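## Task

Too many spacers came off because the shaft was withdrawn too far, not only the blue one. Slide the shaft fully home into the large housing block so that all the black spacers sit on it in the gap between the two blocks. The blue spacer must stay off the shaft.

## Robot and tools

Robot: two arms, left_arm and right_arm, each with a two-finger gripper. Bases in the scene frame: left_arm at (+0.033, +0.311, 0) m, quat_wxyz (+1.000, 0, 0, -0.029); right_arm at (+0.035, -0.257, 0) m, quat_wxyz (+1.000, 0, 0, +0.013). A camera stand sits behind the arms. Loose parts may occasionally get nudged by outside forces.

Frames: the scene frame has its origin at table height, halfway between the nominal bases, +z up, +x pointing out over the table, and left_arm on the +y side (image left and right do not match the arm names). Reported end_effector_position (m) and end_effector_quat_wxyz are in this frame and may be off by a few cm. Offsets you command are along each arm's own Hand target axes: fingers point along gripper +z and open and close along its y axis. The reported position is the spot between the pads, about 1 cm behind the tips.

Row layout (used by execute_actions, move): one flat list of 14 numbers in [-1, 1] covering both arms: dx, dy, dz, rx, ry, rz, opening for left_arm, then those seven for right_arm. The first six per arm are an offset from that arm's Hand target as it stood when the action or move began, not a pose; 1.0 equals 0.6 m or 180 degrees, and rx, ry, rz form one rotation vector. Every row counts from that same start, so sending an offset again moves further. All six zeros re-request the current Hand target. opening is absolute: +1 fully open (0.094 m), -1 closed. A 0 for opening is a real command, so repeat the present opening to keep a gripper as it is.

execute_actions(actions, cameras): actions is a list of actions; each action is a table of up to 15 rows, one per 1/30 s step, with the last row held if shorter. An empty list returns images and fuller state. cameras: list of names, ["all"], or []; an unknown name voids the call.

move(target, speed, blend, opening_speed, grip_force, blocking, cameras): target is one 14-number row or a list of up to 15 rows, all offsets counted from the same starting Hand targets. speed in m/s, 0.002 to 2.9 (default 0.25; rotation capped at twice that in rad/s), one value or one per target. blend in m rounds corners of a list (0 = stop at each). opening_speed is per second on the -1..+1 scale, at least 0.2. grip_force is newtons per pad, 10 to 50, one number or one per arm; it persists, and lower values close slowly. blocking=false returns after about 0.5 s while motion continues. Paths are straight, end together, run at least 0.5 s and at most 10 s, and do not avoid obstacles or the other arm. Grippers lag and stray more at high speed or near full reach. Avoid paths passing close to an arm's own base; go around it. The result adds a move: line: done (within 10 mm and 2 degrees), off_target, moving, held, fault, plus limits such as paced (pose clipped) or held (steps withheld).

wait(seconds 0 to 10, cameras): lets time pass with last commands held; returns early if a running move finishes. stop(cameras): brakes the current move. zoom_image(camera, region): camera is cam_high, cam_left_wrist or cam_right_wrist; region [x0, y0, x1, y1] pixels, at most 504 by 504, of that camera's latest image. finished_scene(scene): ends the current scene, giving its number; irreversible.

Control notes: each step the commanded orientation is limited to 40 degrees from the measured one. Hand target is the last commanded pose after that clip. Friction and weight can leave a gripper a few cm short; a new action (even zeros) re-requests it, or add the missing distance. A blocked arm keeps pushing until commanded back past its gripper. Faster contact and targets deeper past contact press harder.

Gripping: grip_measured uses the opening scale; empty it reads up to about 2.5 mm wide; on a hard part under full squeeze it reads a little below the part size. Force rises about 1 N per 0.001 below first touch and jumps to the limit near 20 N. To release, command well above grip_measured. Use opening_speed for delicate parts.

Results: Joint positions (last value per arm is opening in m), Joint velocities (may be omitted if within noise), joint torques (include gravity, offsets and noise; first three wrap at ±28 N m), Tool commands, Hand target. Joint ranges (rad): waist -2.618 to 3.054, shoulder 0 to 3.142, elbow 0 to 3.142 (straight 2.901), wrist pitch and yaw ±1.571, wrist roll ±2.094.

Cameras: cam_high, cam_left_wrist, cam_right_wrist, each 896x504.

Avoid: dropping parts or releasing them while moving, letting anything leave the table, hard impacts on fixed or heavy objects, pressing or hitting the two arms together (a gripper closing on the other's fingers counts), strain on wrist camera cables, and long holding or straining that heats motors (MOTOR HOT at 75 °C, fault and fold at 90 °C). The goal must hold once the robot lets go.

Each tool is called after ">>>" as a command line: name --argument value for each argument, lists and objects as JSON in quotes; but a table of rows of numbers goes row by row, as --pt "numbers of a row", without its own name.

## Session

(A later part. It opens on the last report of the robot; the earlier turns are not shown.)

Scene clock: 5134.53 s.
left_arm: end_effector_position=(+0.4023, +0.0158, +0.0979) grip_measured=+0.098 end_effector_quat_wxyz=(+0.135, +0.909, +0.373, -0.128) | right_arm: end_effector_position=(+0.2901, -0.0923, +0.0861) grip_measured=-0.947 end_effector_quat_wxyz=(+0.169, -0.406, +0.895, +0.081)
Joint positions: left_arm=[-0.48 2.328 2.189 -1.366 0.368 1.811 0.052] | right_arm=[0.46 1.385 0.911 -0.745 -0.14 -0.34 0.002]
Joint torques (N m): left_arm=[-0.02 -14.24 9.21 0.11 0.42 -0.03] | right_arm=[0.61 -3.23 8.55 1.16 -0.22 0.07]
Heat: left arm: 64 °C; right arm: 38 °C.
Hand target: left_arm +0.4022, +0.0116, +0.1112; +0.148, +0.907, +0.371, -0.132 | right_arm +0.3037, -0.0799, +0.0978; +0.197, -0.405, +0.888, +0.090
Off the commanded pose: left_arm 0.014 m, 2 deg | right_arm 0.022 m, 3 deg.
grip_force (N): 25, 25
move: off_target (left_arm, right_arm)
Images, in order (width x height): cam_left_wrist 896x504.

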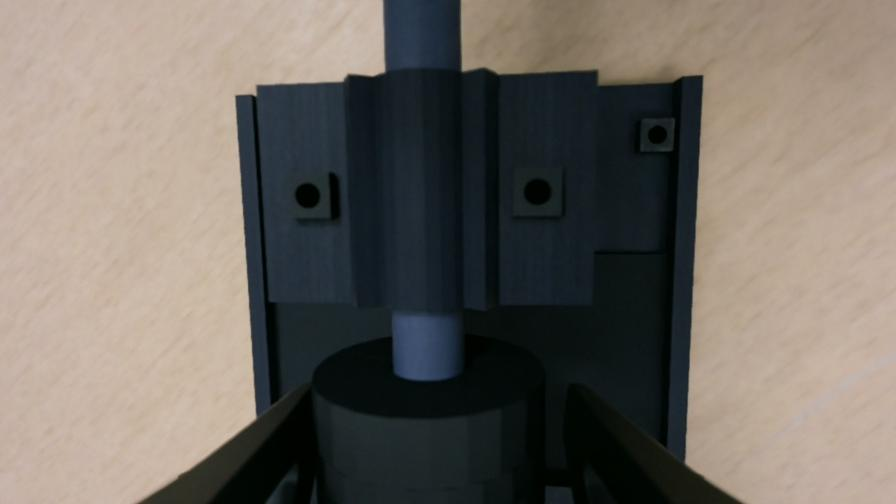

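>>> move --target '[0,0,0,0,0,0,0.1,-0.0075,0.0,0.0035,0,0,0,-0.95]' --speed 0.03 --cameras '["cam_left_wrist","cam_right_wrist"]'

Scene clock: 5142.77 s.
left_arm: end_effector_position=(+0.4022, +0.0158, +0.0979) grip_measured=+0.098 end_effector_quat_wxyz=(+0.135, +0.909, +0.373, -0.128) | right_arm: end_effector_position=(+0.2934, -0.0881, +0.0864) grip_measured=-0.947 end_effector_quat_wxyz=(+0.170, -0.406, +0.894, +0.083)
Joint positions: left_arm=[-0.48 2.328 2.189 -1.366 0.368 1.811 0.052] | right_arm=[0.467 1.403 0.926 -0.739 -0.14 -0.335 0.002]
Joint torques (N m): left_arm=[0.02 -14.24 9.21 0.1 0.42 -0.03] | right_arm=[0.62 -3.36 8.55 1.16 -0.18 0.09]
Heat: left arm: 64 °C; right arm: 38 °C.
Hand target: left_arm +0.4021, +0.0116, +0.1112; +0.148, +0.907, +0.371, -0.132 | right_arm +0.3068, -0.0761, +0.0978; +0.197, -0.405, +0.888, +0.090
Off the commanded pose: left_arm 0.014 m, 2 deg | right_arm 0.021 m, 3 deg.
grip_force (N): 25, 25
move: off_target (left_arm, right_arm)
Images, in order (width x height): cam_left_wrist 896x504, cam_right_wrist 896x504.

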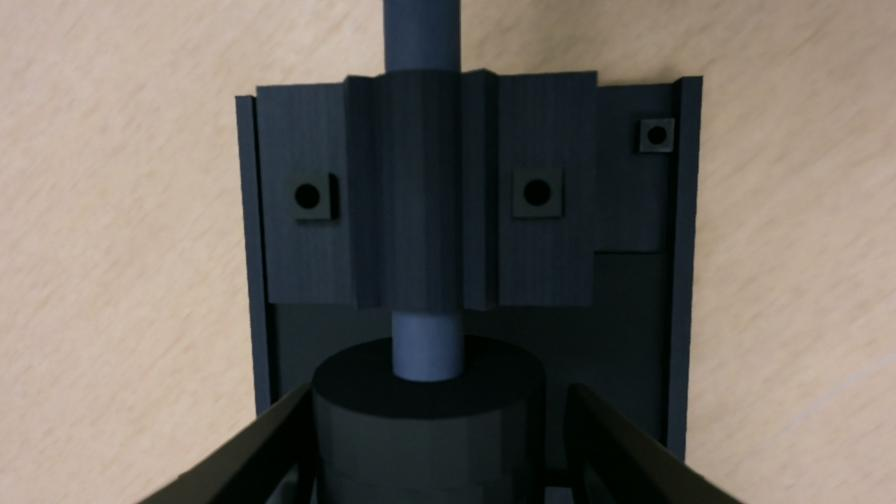

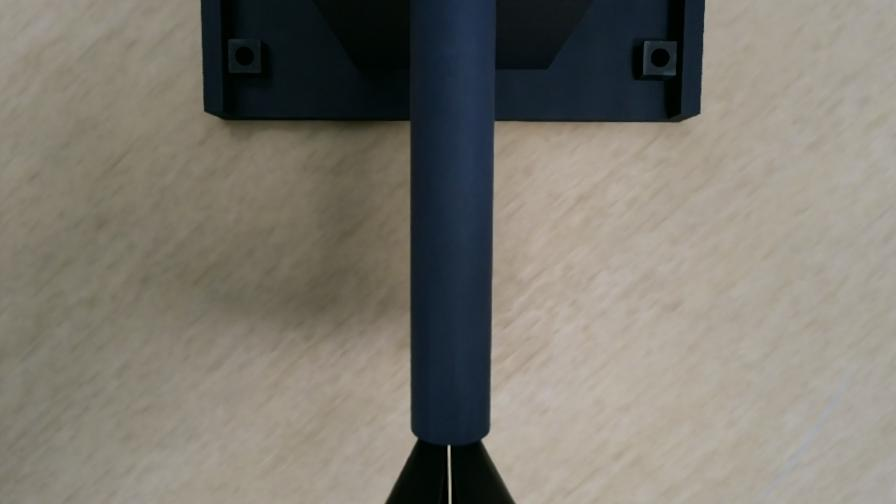

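>>> move --target '[0,0,0,0,0,0,0.1,-0.0151,0.0,0.0071,0,0,0,-0.95]' --speed 0.03 --cameras '["cam_left_wrist","cam_right_wrist"]'

Scene clock: 5156.80 s.
left_arm: end_effector_position=(+0.4022, +0.0158, +0.0979) grip_measured=+0.098 end_effector_quat_wxyz=(+0.135, +0.909, +0.373, -0.128) | right_arm: end_effector_position=(+0.3001, -0.0797, +0.0869) grip_measured=-0.947 end_effector_quat_wxyz=(+0.171, -0.407, +0.894, +0.085)
Joint positions: left_arm=[-0.48 2.328 2.189 -1.366 0.368 1.811 0.052] | right_arm=[0.48 1.44 0.958 -0.73 -0.14 -0.322 0.002]
Joint torques (N m): left_arm=[0.02 -14.23 9.21 0.1 0.42 -0.03] | right_arm=[0.62 -3.62 8.51 1.15 -0.12 0.05]
Heat: left arm: 64 °C; right arm: 37 °C.
Hand target: left_arm +0.4021, +0.0116, +0.1112; +0.148, +0.907, +0.371, -0.132 | right_arm +0.3134, -0.0685, +0.0978; +0.197, -0.405, +0.888, +0.090
Off the commanded pose: left_arm 0.014 m, 2 deg | right_arm 0.020 m, 3 deg.
grip_force (N): 25, 25
move: off_target (left_arm, right_arm)
Images, in order (width x height): cam_left_wrist 896x504, cam_right_wrist 896x504.

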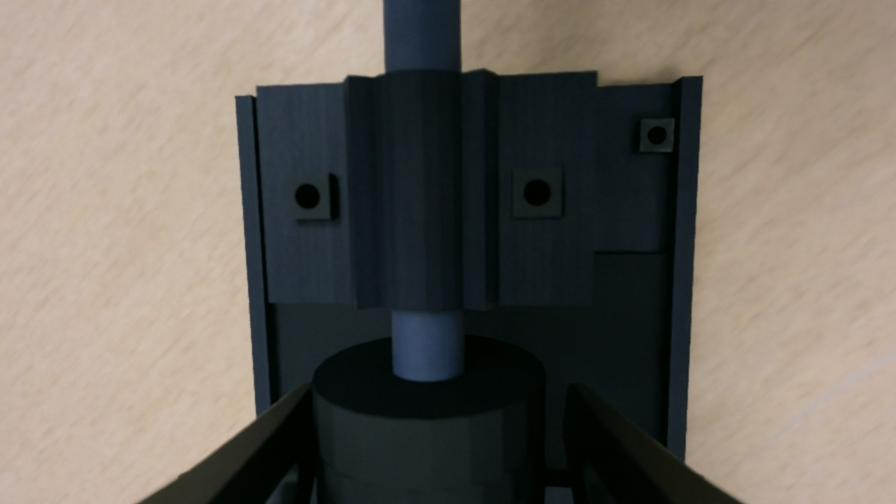

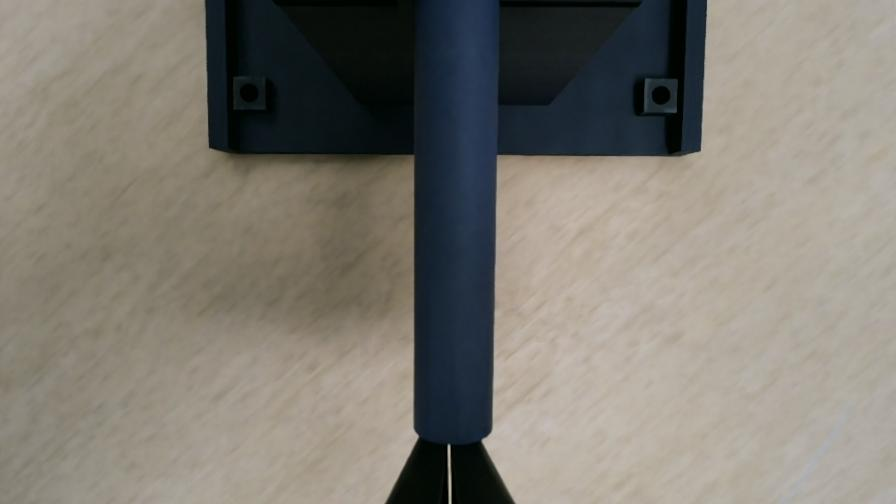

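>>> move --pt "0 0 0 0 0 0 0.4 0 0 0 0 0 0 -0.95" --pt "-0.0524 0.0255 -0.138 0 0 0 0.4 0 0 0 0 0 0 -0.95" --speed 0.08 --opening_speed 0.4 --cameras '["cam_left_wrist","cam_high"]'

Scene clock: 5173.50 s.
left_arm: end_effector_position=(+0.4056, +0.0122, +0.1738) grip_measured=+0.398 end_effector_quat_wxyz=(+0.174, +0.901, +0.382, -0.105) | right_arm: end_effector_position=(+0.3001, -0.0797, +0.0869) grip_measured=-0.947 end_effector_quat_wxyz=(+0.171, -0.406, +0.894, +0.085)
Joint positions: left_arm=[-0.48 2.325 2.482 -1.562 0.376 1.769 0.066] | right_arm=[0.48 1.44 0.958 -0.73 -0.14 -0.322 0.002]
Joint torques (N m): left_arm=[0.23 -16.87 8.85 0.26 0.42 -0.07] | right_arm=[0.62 -3.62 8.51 1.15 -0.13 0.07]
Heat: left arm: 64 °C; right arm: 38 °C.
Hand target: left_arm +0.4021, +0.0116, +0.2010; +0.148, +0.907, +0.371, -0.132 | right_arm +0.3134, -0.0685, +0.0978; +0.197, -0.405, +0.888, +0.090
Off the commanded pose: left_arm 0.028 m, 4 deg | right_arm 0.020 m, 3 deg.
joint sent to its limit (left arm) — joint 4 (wrist pitch), lower limit. The joint targets are off in orientation, not in position.
grip_force (N): 25, 25
move: off_target (left_arm, right_arm)
Images, in order (width x height): cam_high 896x504, cam_left_wrist 896x504.

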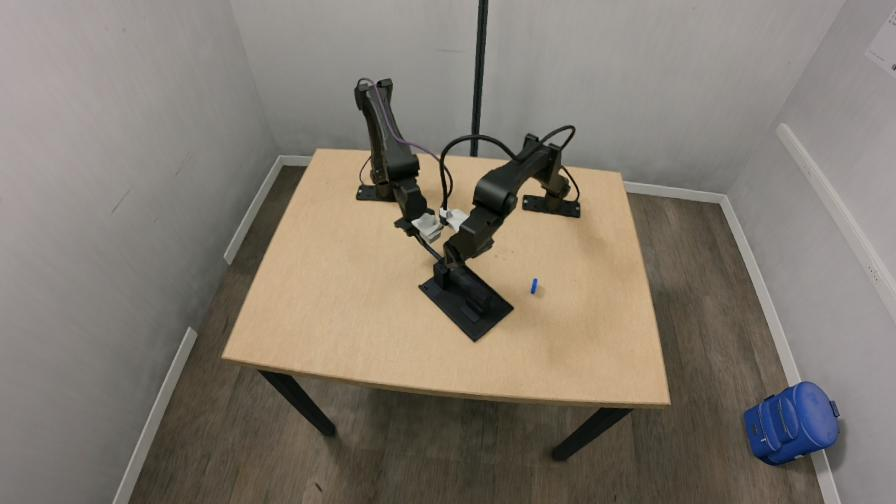

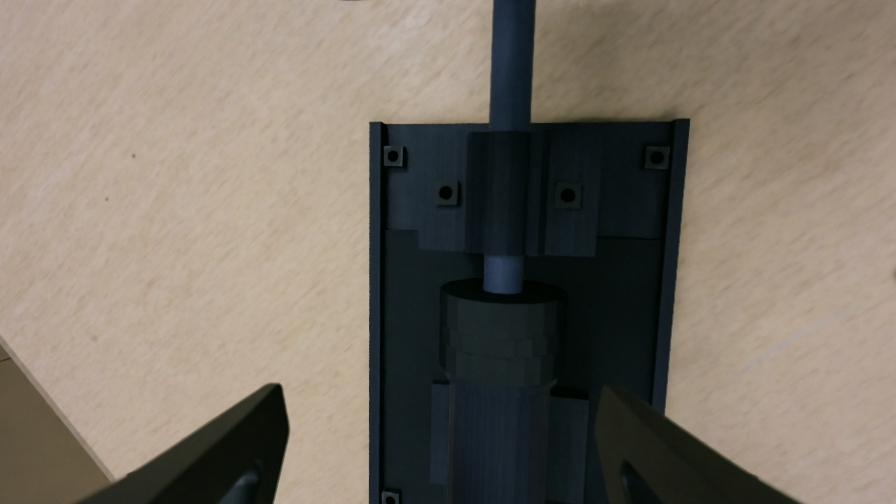

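>>> zoom_image --camera "cam_left_wrist" --region '[400, 220, 610, 504]'

Scaled by 1.775 from the camera's 896x504 image, which has a finer 1280x720 frame.

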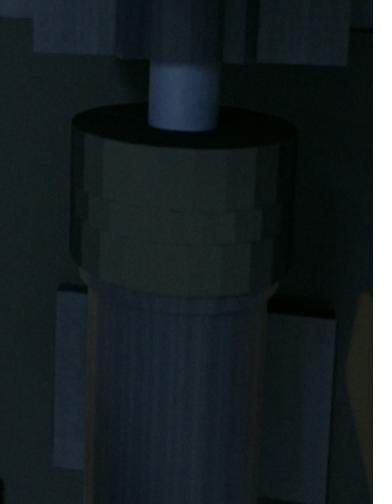

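>>> move --target '[-0.0227,-0.290,-0.045,0,0,0,0.4,0,0,0,0,0,0,-0.95]' --speed 0.12 --cameras '["cam_high"]'

Scene clock: 5186.97 s.
left_arm: end_effector_position=(+0.2816, +0.1290, +0.1984) grip_measured=+0.398 end_effector_quat_wxyz=(+0.147, +0.908, +0.373, -0.121) | right_arm: end_effector_position=(+0.3001, -0.0797, +0.0869) grip_measured=-0.947 end_effector_quat_wxyz=(+0.171, -0.406, +0.894, +0.085)
Joint positions: left_arm=[-0.358 1.659 1.636 -1.501 0.38 1.936 0.066] | right_arm=[0.48 1.44 0.958 -0.73 -0.14 -0.321 0.002]
Joint torques (N m): left_arm=[0.38 -9.37 4.93 0.09 0.38 0.11] | right_arm=[0.66 -3.62 8.53 1.15 -0.11 0.07]
Heat: left arm: 59 °C; right arm: 38 °C.
Hand target: left_arm +0.2722, +0.1313, +0.2010; +0.148, +0.907, +0.371, -0.132 | right_arm +0.3134, -0.0685, +0.0977; +0.197, -0.405, +0.888, +0.090
Off the commanded pose: left_arm 0.010 m, 1 deg | right_arm 0.020 m, 3 deg.
grip_force (N): 25, 25
move: off_target (right_arm)
Images, in order (width x height): cam_high 896x504.

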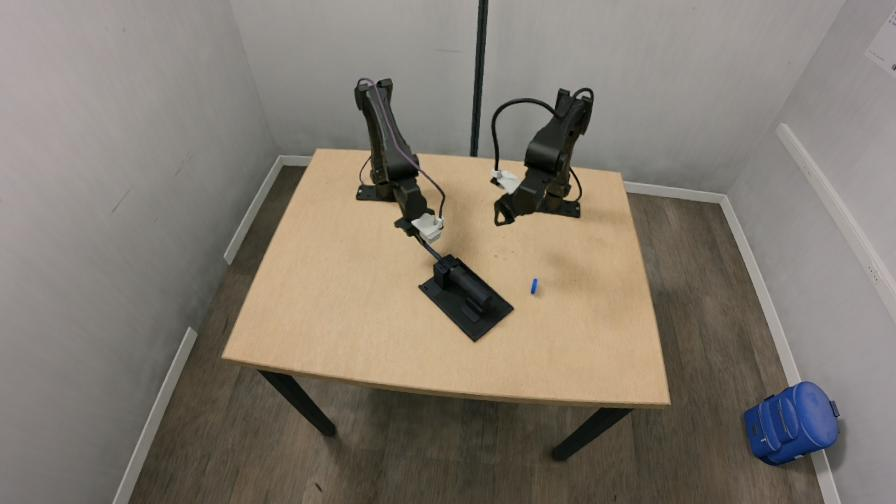

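>>> move --target '[0,0,0,0,0,0,0.4,-0.0226,-0.0015,0.0106,0,0,0,-0.95]' --speed 0.04 --cameras '["cam_right_wrist"]'

Scene clock: 5195.03 s.
left_arm: end_effector_position=(+0.2816, +0.1290, +0.1984) grip_measured=+0.398 end_effector_quat_wxyz=(+0.147, +0.908, +0.373, -0.121) | right_arm: end_effector_position=(+0.3104, -0.0683, +0.0876) grip_measured=-0.947 end_effector_quat_wxyz=(+0.171, -0.407, +0.893, +0.087)
Joint positions: left_arm=[-0.358 1.659 1.636 -1.501 0.38 1.937 0.066] | right_arm=[0.496 1.495 1.008 -0.722 -0.14 -0.308 0.002]
Joint torques (N m): left_arm=[0.38 -9.39 4.93 0.09 0.38 0.09] | right_arm=[0.61 -4.04 8.51 1.15 -0.06 0.1]
Heat: left arm: 57 °C; right arm: 38 °C.
Hand target: left_arm +0.2722, +0.1313, +0.2010; +0.148, +0.907, +0.371, -0.132 | right_arm +0.3240, -0.0579, +0.0978; +0.197, -0.405, +0.888, +0.090
Off the commanded pose: left_arm 0.010 m, 1 deg | right_arm 0.020 m, 3 deg.
grip_force (N): 25, 25
move: off_target (right_arm)
Images, in order (width x height): cam_right_wrist 896x504.

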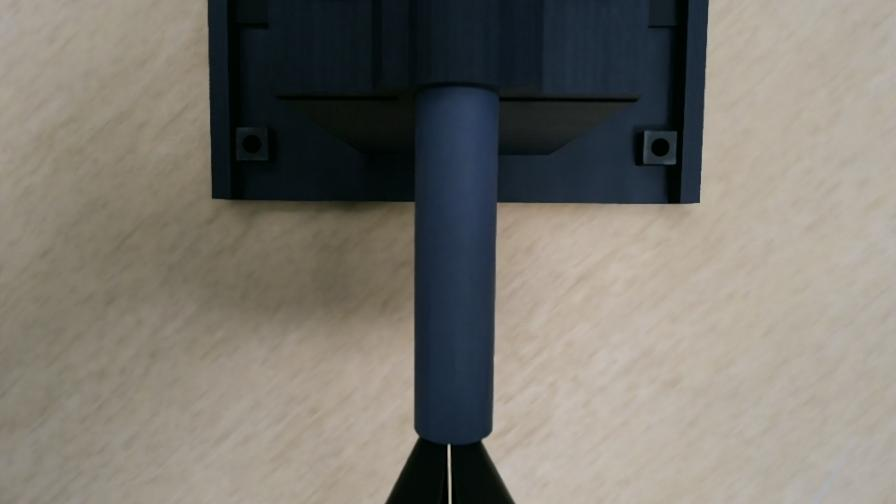

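>>> move --target '[0,0,0,0,0,0,0.4,-0.0302,-0.0015,0.0151,0,0,0,-0.95]' --speed 0.05 --cameras '["cam_right_wrist"]'

Scene clock: 5199.57 s.
left_arm: end_effector_position=(+0.2816, +0.1290, +0.1984) grip_measured=+0.398 end_effector_quat_wxyz=(+0.147, +0.908, +0.373, -0.121) | right_arm: end_effector_position=(+0.3246, -0.0537, +0.0876) grip_measured=-0.947 end_effector_quat_wxyz=(+0.172, -0.407, +0.893, +0.088)
Joint positions: left_arm=[-0.358 1.659 1.636 -1.501 0.38 1.937 0.066] | right_arm=[0.515 1.568 1.077 -0.714 -0.133 -0.291 0.002]
Joint torques (N m): left_arm=[0.35 -9.37 4.93 0.09 0.38 0.09] | right_arm=[0.61 -4.57 8.53 1.15 -0.03 0.09]
Heat: left arm: 56 °C; right arm: 38 °C.
Hand target: left_arm +0.2722, +0.1313, +0.2010; +0.148, +0.907, +0.371, -0.132 | right_arm +0.3379, -0.0432, +0.0972; +0.197, -0.405, +0.888, +0.090
Off the commanded pose: left_arm 0.010 m, 1 deg | right_arm 0.020 m, 3 deg.
grip_force (N): 25, 25
move: off_target (right_arm)
Images, in order (width x height): cam_right_wrist 896x504.

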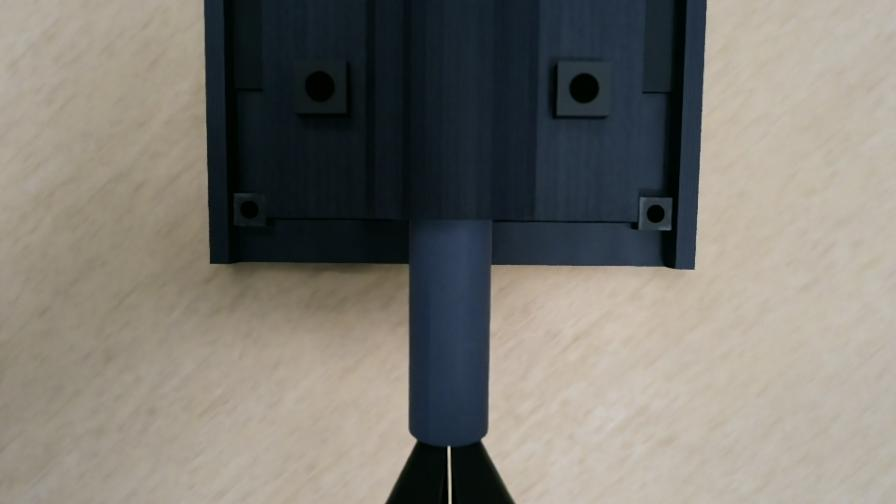

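>>> move --target '[0,0,0,0,0,0,0.4,-0.0302,-0.0005,0.0148,0,0,0,-0.95]' --speed 0.05 --cameras '["cam_right_wrist"]'

Scene clock: 5211.10 s.
left_arm: end_effector_position=(+0.2816, +0.1290, +0.1984) grip_measured=+0.398 end_effector_quat_wxyz=(+0.147, +0.908, +0.373, -0.121) | right_arm: end_effector_position=(+0.3254, -0.0536, +0.0835) grip_measured=-0.947 end_effector_quat_wxyz=(+0.144, -0.404, +0.900, +0.074)
Joint positions: left_arm=[-0.358 1.659 1.636 -1.501 0.38 1.937 0.066] | right_arm=[0.526 1.623 1.139 -0.78 -0.109 -0.275 0.002]
Joint torques (N m): left_arm=[0.36 -9.37 4.93 0.09 0.39 0.09] | right_arm=[1.07 -4.42 9.28 1.61 -0.24 0.05]
Heat: left arm: 54 °C; right arm: 38 °C.
Hand target: left_arm +0.2722, +0.1313, +0.2010; +0.148, +0.907, +0.371, -0.132 | right_arm +0.3514, -0.0281, +0.0968; +0.197, -0.405, +0.888, +0.090
Off the commanded pose: left_arm 0.010 m, 1 deg | right_arm 0.039 m, 6 deg.
grip_force (N): 25, 25
move: off_target (right_arm)
Images, in order (width x height): cam_right_wrist 896x504.

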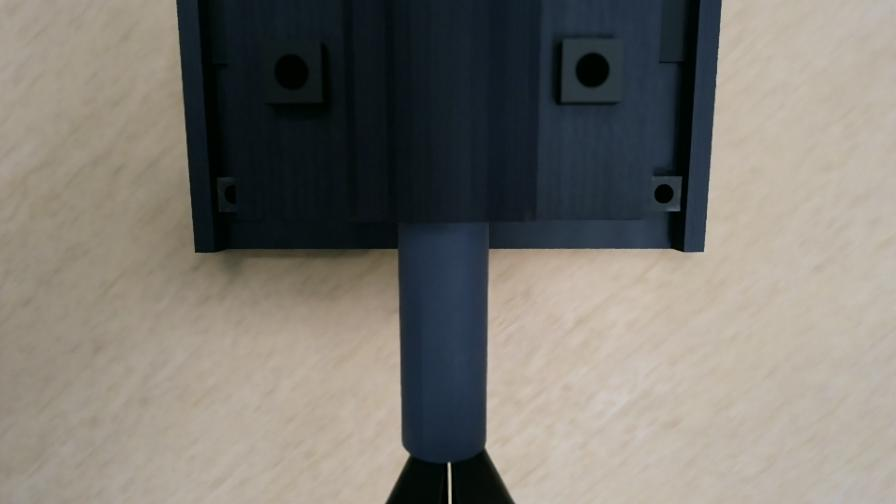

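>>> move --target '[0,0,0,0,0,0,0.4,0.0302,0.0,-0.0141,0,0,0,-0.95]' --speed 0.05 --cameras '["cam_right_wrist","cam_high"]'

>>> zoom_image --camera "cam_high" --region '[390, 230, 540, 350]'

Scene clock: 5229.00 s.
left_arm: end_effector_position=(+0.2816, +0.1290, +0.1984) grip_measured=+0.398 end_effector_quat_wxyz=(+0.147, +0.908, +0.373, -0.121) | right_arm: end_effector_position=(+0.3250, -0.0539, +0.0839) grip_measured=-0.947 end_effector_quat_wxyz=(+0.149, -0.404, +0.899, +0.075)
Joint positions: left_arm=[-0.358 1.659 1.636 -1.501 0.38 1.937 0.066] | right_arm=[0.526 1.611 1.124 -0.766 -0.109 -0.275 0.002]
Joint torques (N m): left_arm=[0.36 -9.39 4.93 0.08 0.39 0.09] | right_arm=[-0.34 -7.82 4.96 1.51 -0.3 -0.11]
Heat: left arm: 52 °C; right arm: 37 °C.
Hand target: left_arm +0.2722, +0.1313, +0.2010; +0.148, +0.907, +0.371, -0.132 | right_arm +0.3383, -0.0432, +0.0968; +0.197, -0.405, +0.888, +0.090
Off the commanded pose: left_arm 0.010 m, 1 deg | right_arm 0.021 m, 6 deg.
grip_force (N): 25, 25
move: off_target (right_arm)
Images, in order (width x height): cam_high 896x504, cam_right_wrist 896x504.

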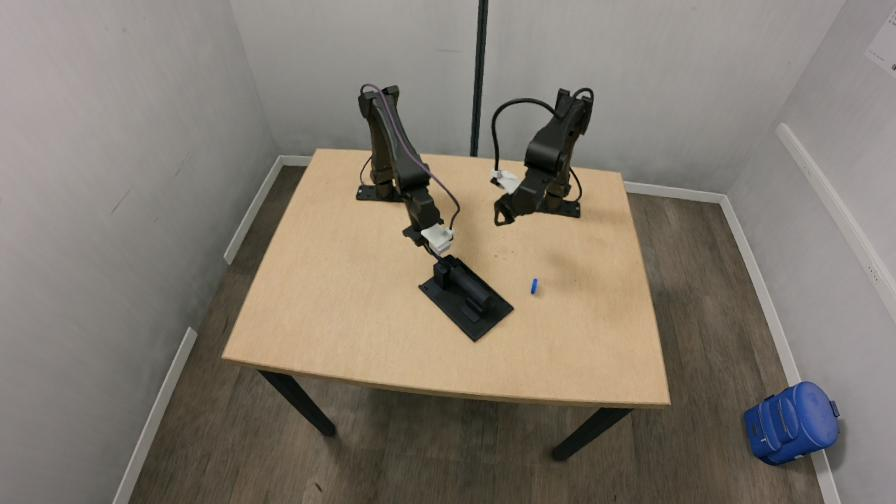

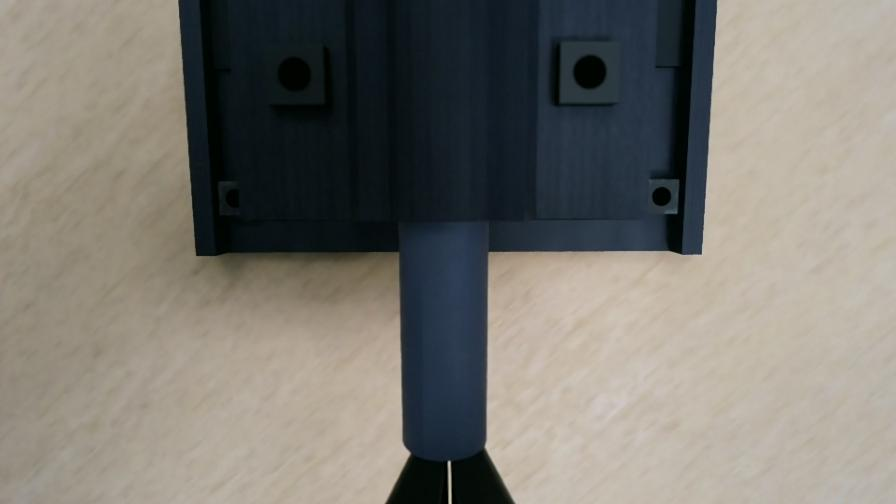

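Scaled by 3.360 from the camera's 896x504 image, which has a finer 1280x720 frame.

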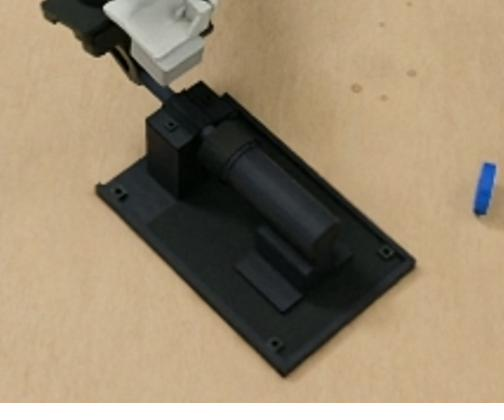

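>>> move --target '[0,0,0,0,0,0,0.4,-0.0453,0.0,0.0212,0,0,0,-0.95]' --speed 0.05 --cameras '["cam_right_wrist"]'

Scene clock: 5267.83 s.
left_arm: end_effector_position=(+0.2816, +0.1290, +0.1984) grip_measured=+0.398 end_effector_quat_wxyz=(+0.147, +0.908, +0.373, -0.121) | right_arm: end_effector_position=(+0.3251, -0.0535, +0.0835) grip_measured=-0.947 end_effector_quat_wxyz=(+0.129, -0.403, +0.903, +0.068)
Joint positions: left_arm=[-0.358 1.659 1.636 -1.501 0.38 1.937 0.066] | right_arm=[0.532 1.647 1.174 -0.821 -0.098 -0.268 0.002]
Joint torques (N m): left_arm=[0.36 -9.39 4.92 0.09 0.39 0.09] | right_arm=[1.29 -4.3 9.46 1.87 -0.32 0.06]
Heat: left arm: 49 °C; right arm: 36 °C.
Hand target: left_arm +0.2722, +0.1313, +0.2010; +0.148, +0.907, +0.371, -0.132 | right_arm +0.3578, -0.0205, +0.0967; +0.196, -0.405, +0.888, +0.090
Off the commanded pose: left_arm 0.010 m, 1 deg | right_arm 0.048 m, 8 deg.
grip_force (N): 25, 25
move: off_target (right_arm)
Images, in order (width x height): cam_right_wrist 896x504.

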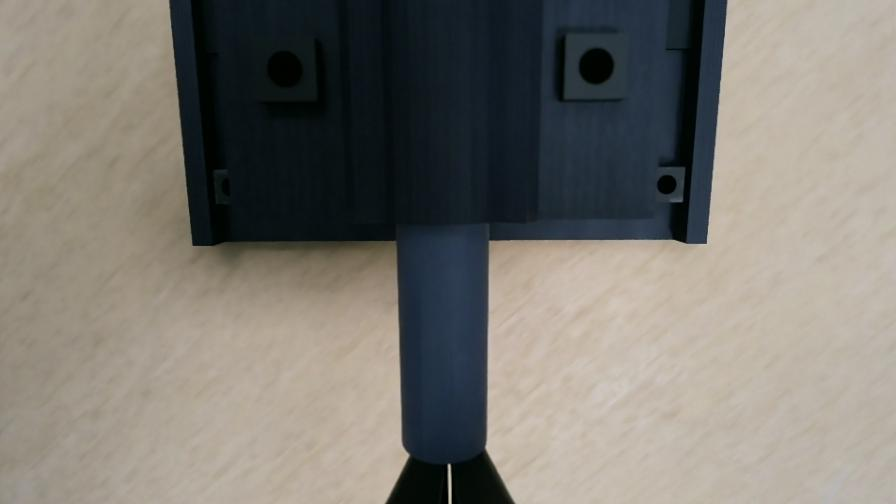

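>>> move --pt "0 0 0 0 0 0 0.4 0.0679 0.0004 -0.0317 0 0 0 -0.95" --pt "0 0 0 0 0 0 0.4 0.1057 0.0006 -0.0494 0 0 0 -0.95" --speed 0.06 --cameras '["cam_right_wrist"]'

Scene clock: 5315.07 s.
left_arm: end_effector_position=(+0.2816, +0.1290, +0.1984) grip_measured=+0.398 end_effector_quat_wxyz=(+0.147, +0.908, +0.373, -0.121) | right_arm: end_effector_position=(+0.3145, -0.0725, +0.0952) grip_measured=-0.947 end_effector_quat_wxyz=(+0.191, -0.401, +0.892, +0.083)
Joint positions: left_arm=[-0.358 1.659 1.636 -1.501 0.38 1.937 0.066] | right_arm=[0.484 1.461 0.995 -0.705 -0.13 -0.31 0.002]
Joint torques (N m): left_arm=[0.36 -9.37 4.92 0.09 0.38 0.1] | right_arm=[-0.54 -6.08 4.48 0.99 -0.28 -0.16]
Heat: left arm: 47 °C; right arm: 38 °C.
Hand target: left_arm +0.2722, +0.1313, +0.2010; +0.148, +0.907, +0.371, -0.132 | right_arm +0.3117, -0.0732, +0.0968; +0.197, -0.405, +0.888, +0.090
Off the commanded pose: left_arm 0.010 m, 1 deg | right_arm 0.003 m, 1 deg.
grip_force (N): 25, 25
move: done
Images, in order (width x height): cam_right_wrist 896x504.

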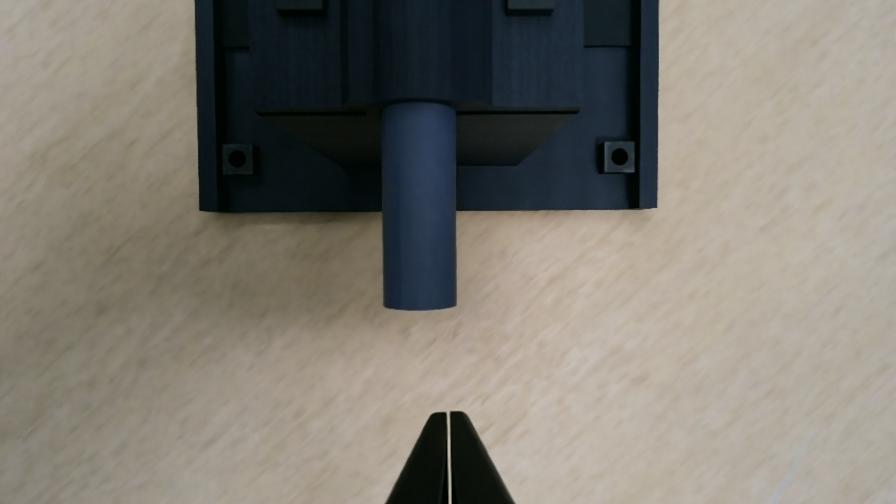

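>>> move --pt "0 0 0 0 0 0 0.4 -0.0634 0 -0.1357 0 0 0 -0.95" --pt "0 0 0 0 0 0 0.4 -0.1539 -0.0005 -0.0934 0 0 0 -0.95" --speed 0.12 --blend 0.02 --cameras '["cam_right_wrist"]'

Scene clock: 5323.53 s.
left_arm: end_effector_position=(+0.2816, +0.1290, +0.1984) grip_measured=+0.398 end_effector_quat_wxyz=(+0.147, +0.908, +0.373, -0.121) | right_arm: end_effector_position=(+0.3491, -0.0306, +0.1804) grip_measured=-0.947 end_effector_quat_wxyz=(+0.194, -0.408, +0.888, +0.091)
Joint positions: left_arm=[-0.358 1.659 1.636 -1.501 0.38 1.937 0.066] | right_arm=[0.536 1.629 1.494 -1.023 -0.128 -0.274 0.002]
Joint torques (N m): left_arm=[0.38 -9.36 4.92 0.09 0.38 0.09] | right_arm=[0.4 -5.52 8.54 0.81 0.01 0.07]
Heat: left arm: 46 °C; right arm: 37 °C.
Hand target: left_arm +0.2722, +0.1313, +0.2010; +0.148, +0.907, +0.371, -0.132 | right_arm +0.3514, -0.0281, +0.1866; +0.197, -0.405, +0.888, +0.090
Off the commanded pose: left_arm 0.010 m, 1 deg | right_arm 0.007 m, 1 deg.
grip_force (N): 25, 25
move: done
Images, in order (width x height): cam_right_wrist 896x504.

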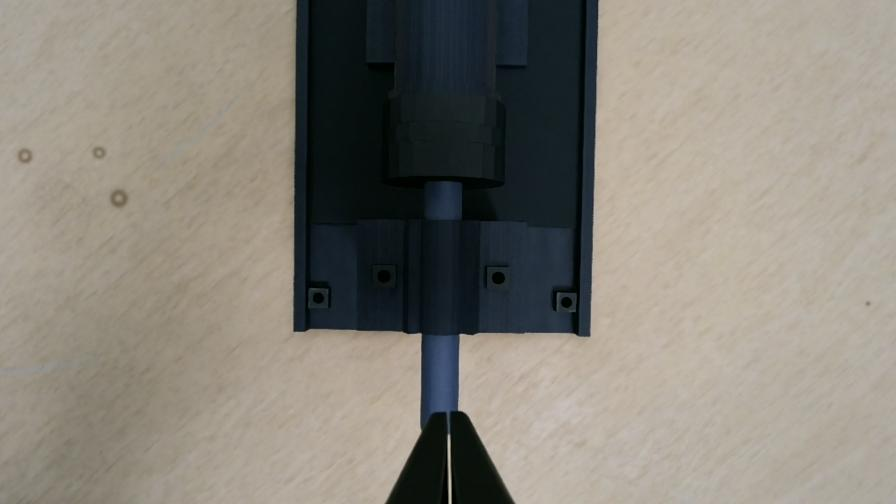

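>>> finished_scene --scene 1

The scene is finished: the task was done.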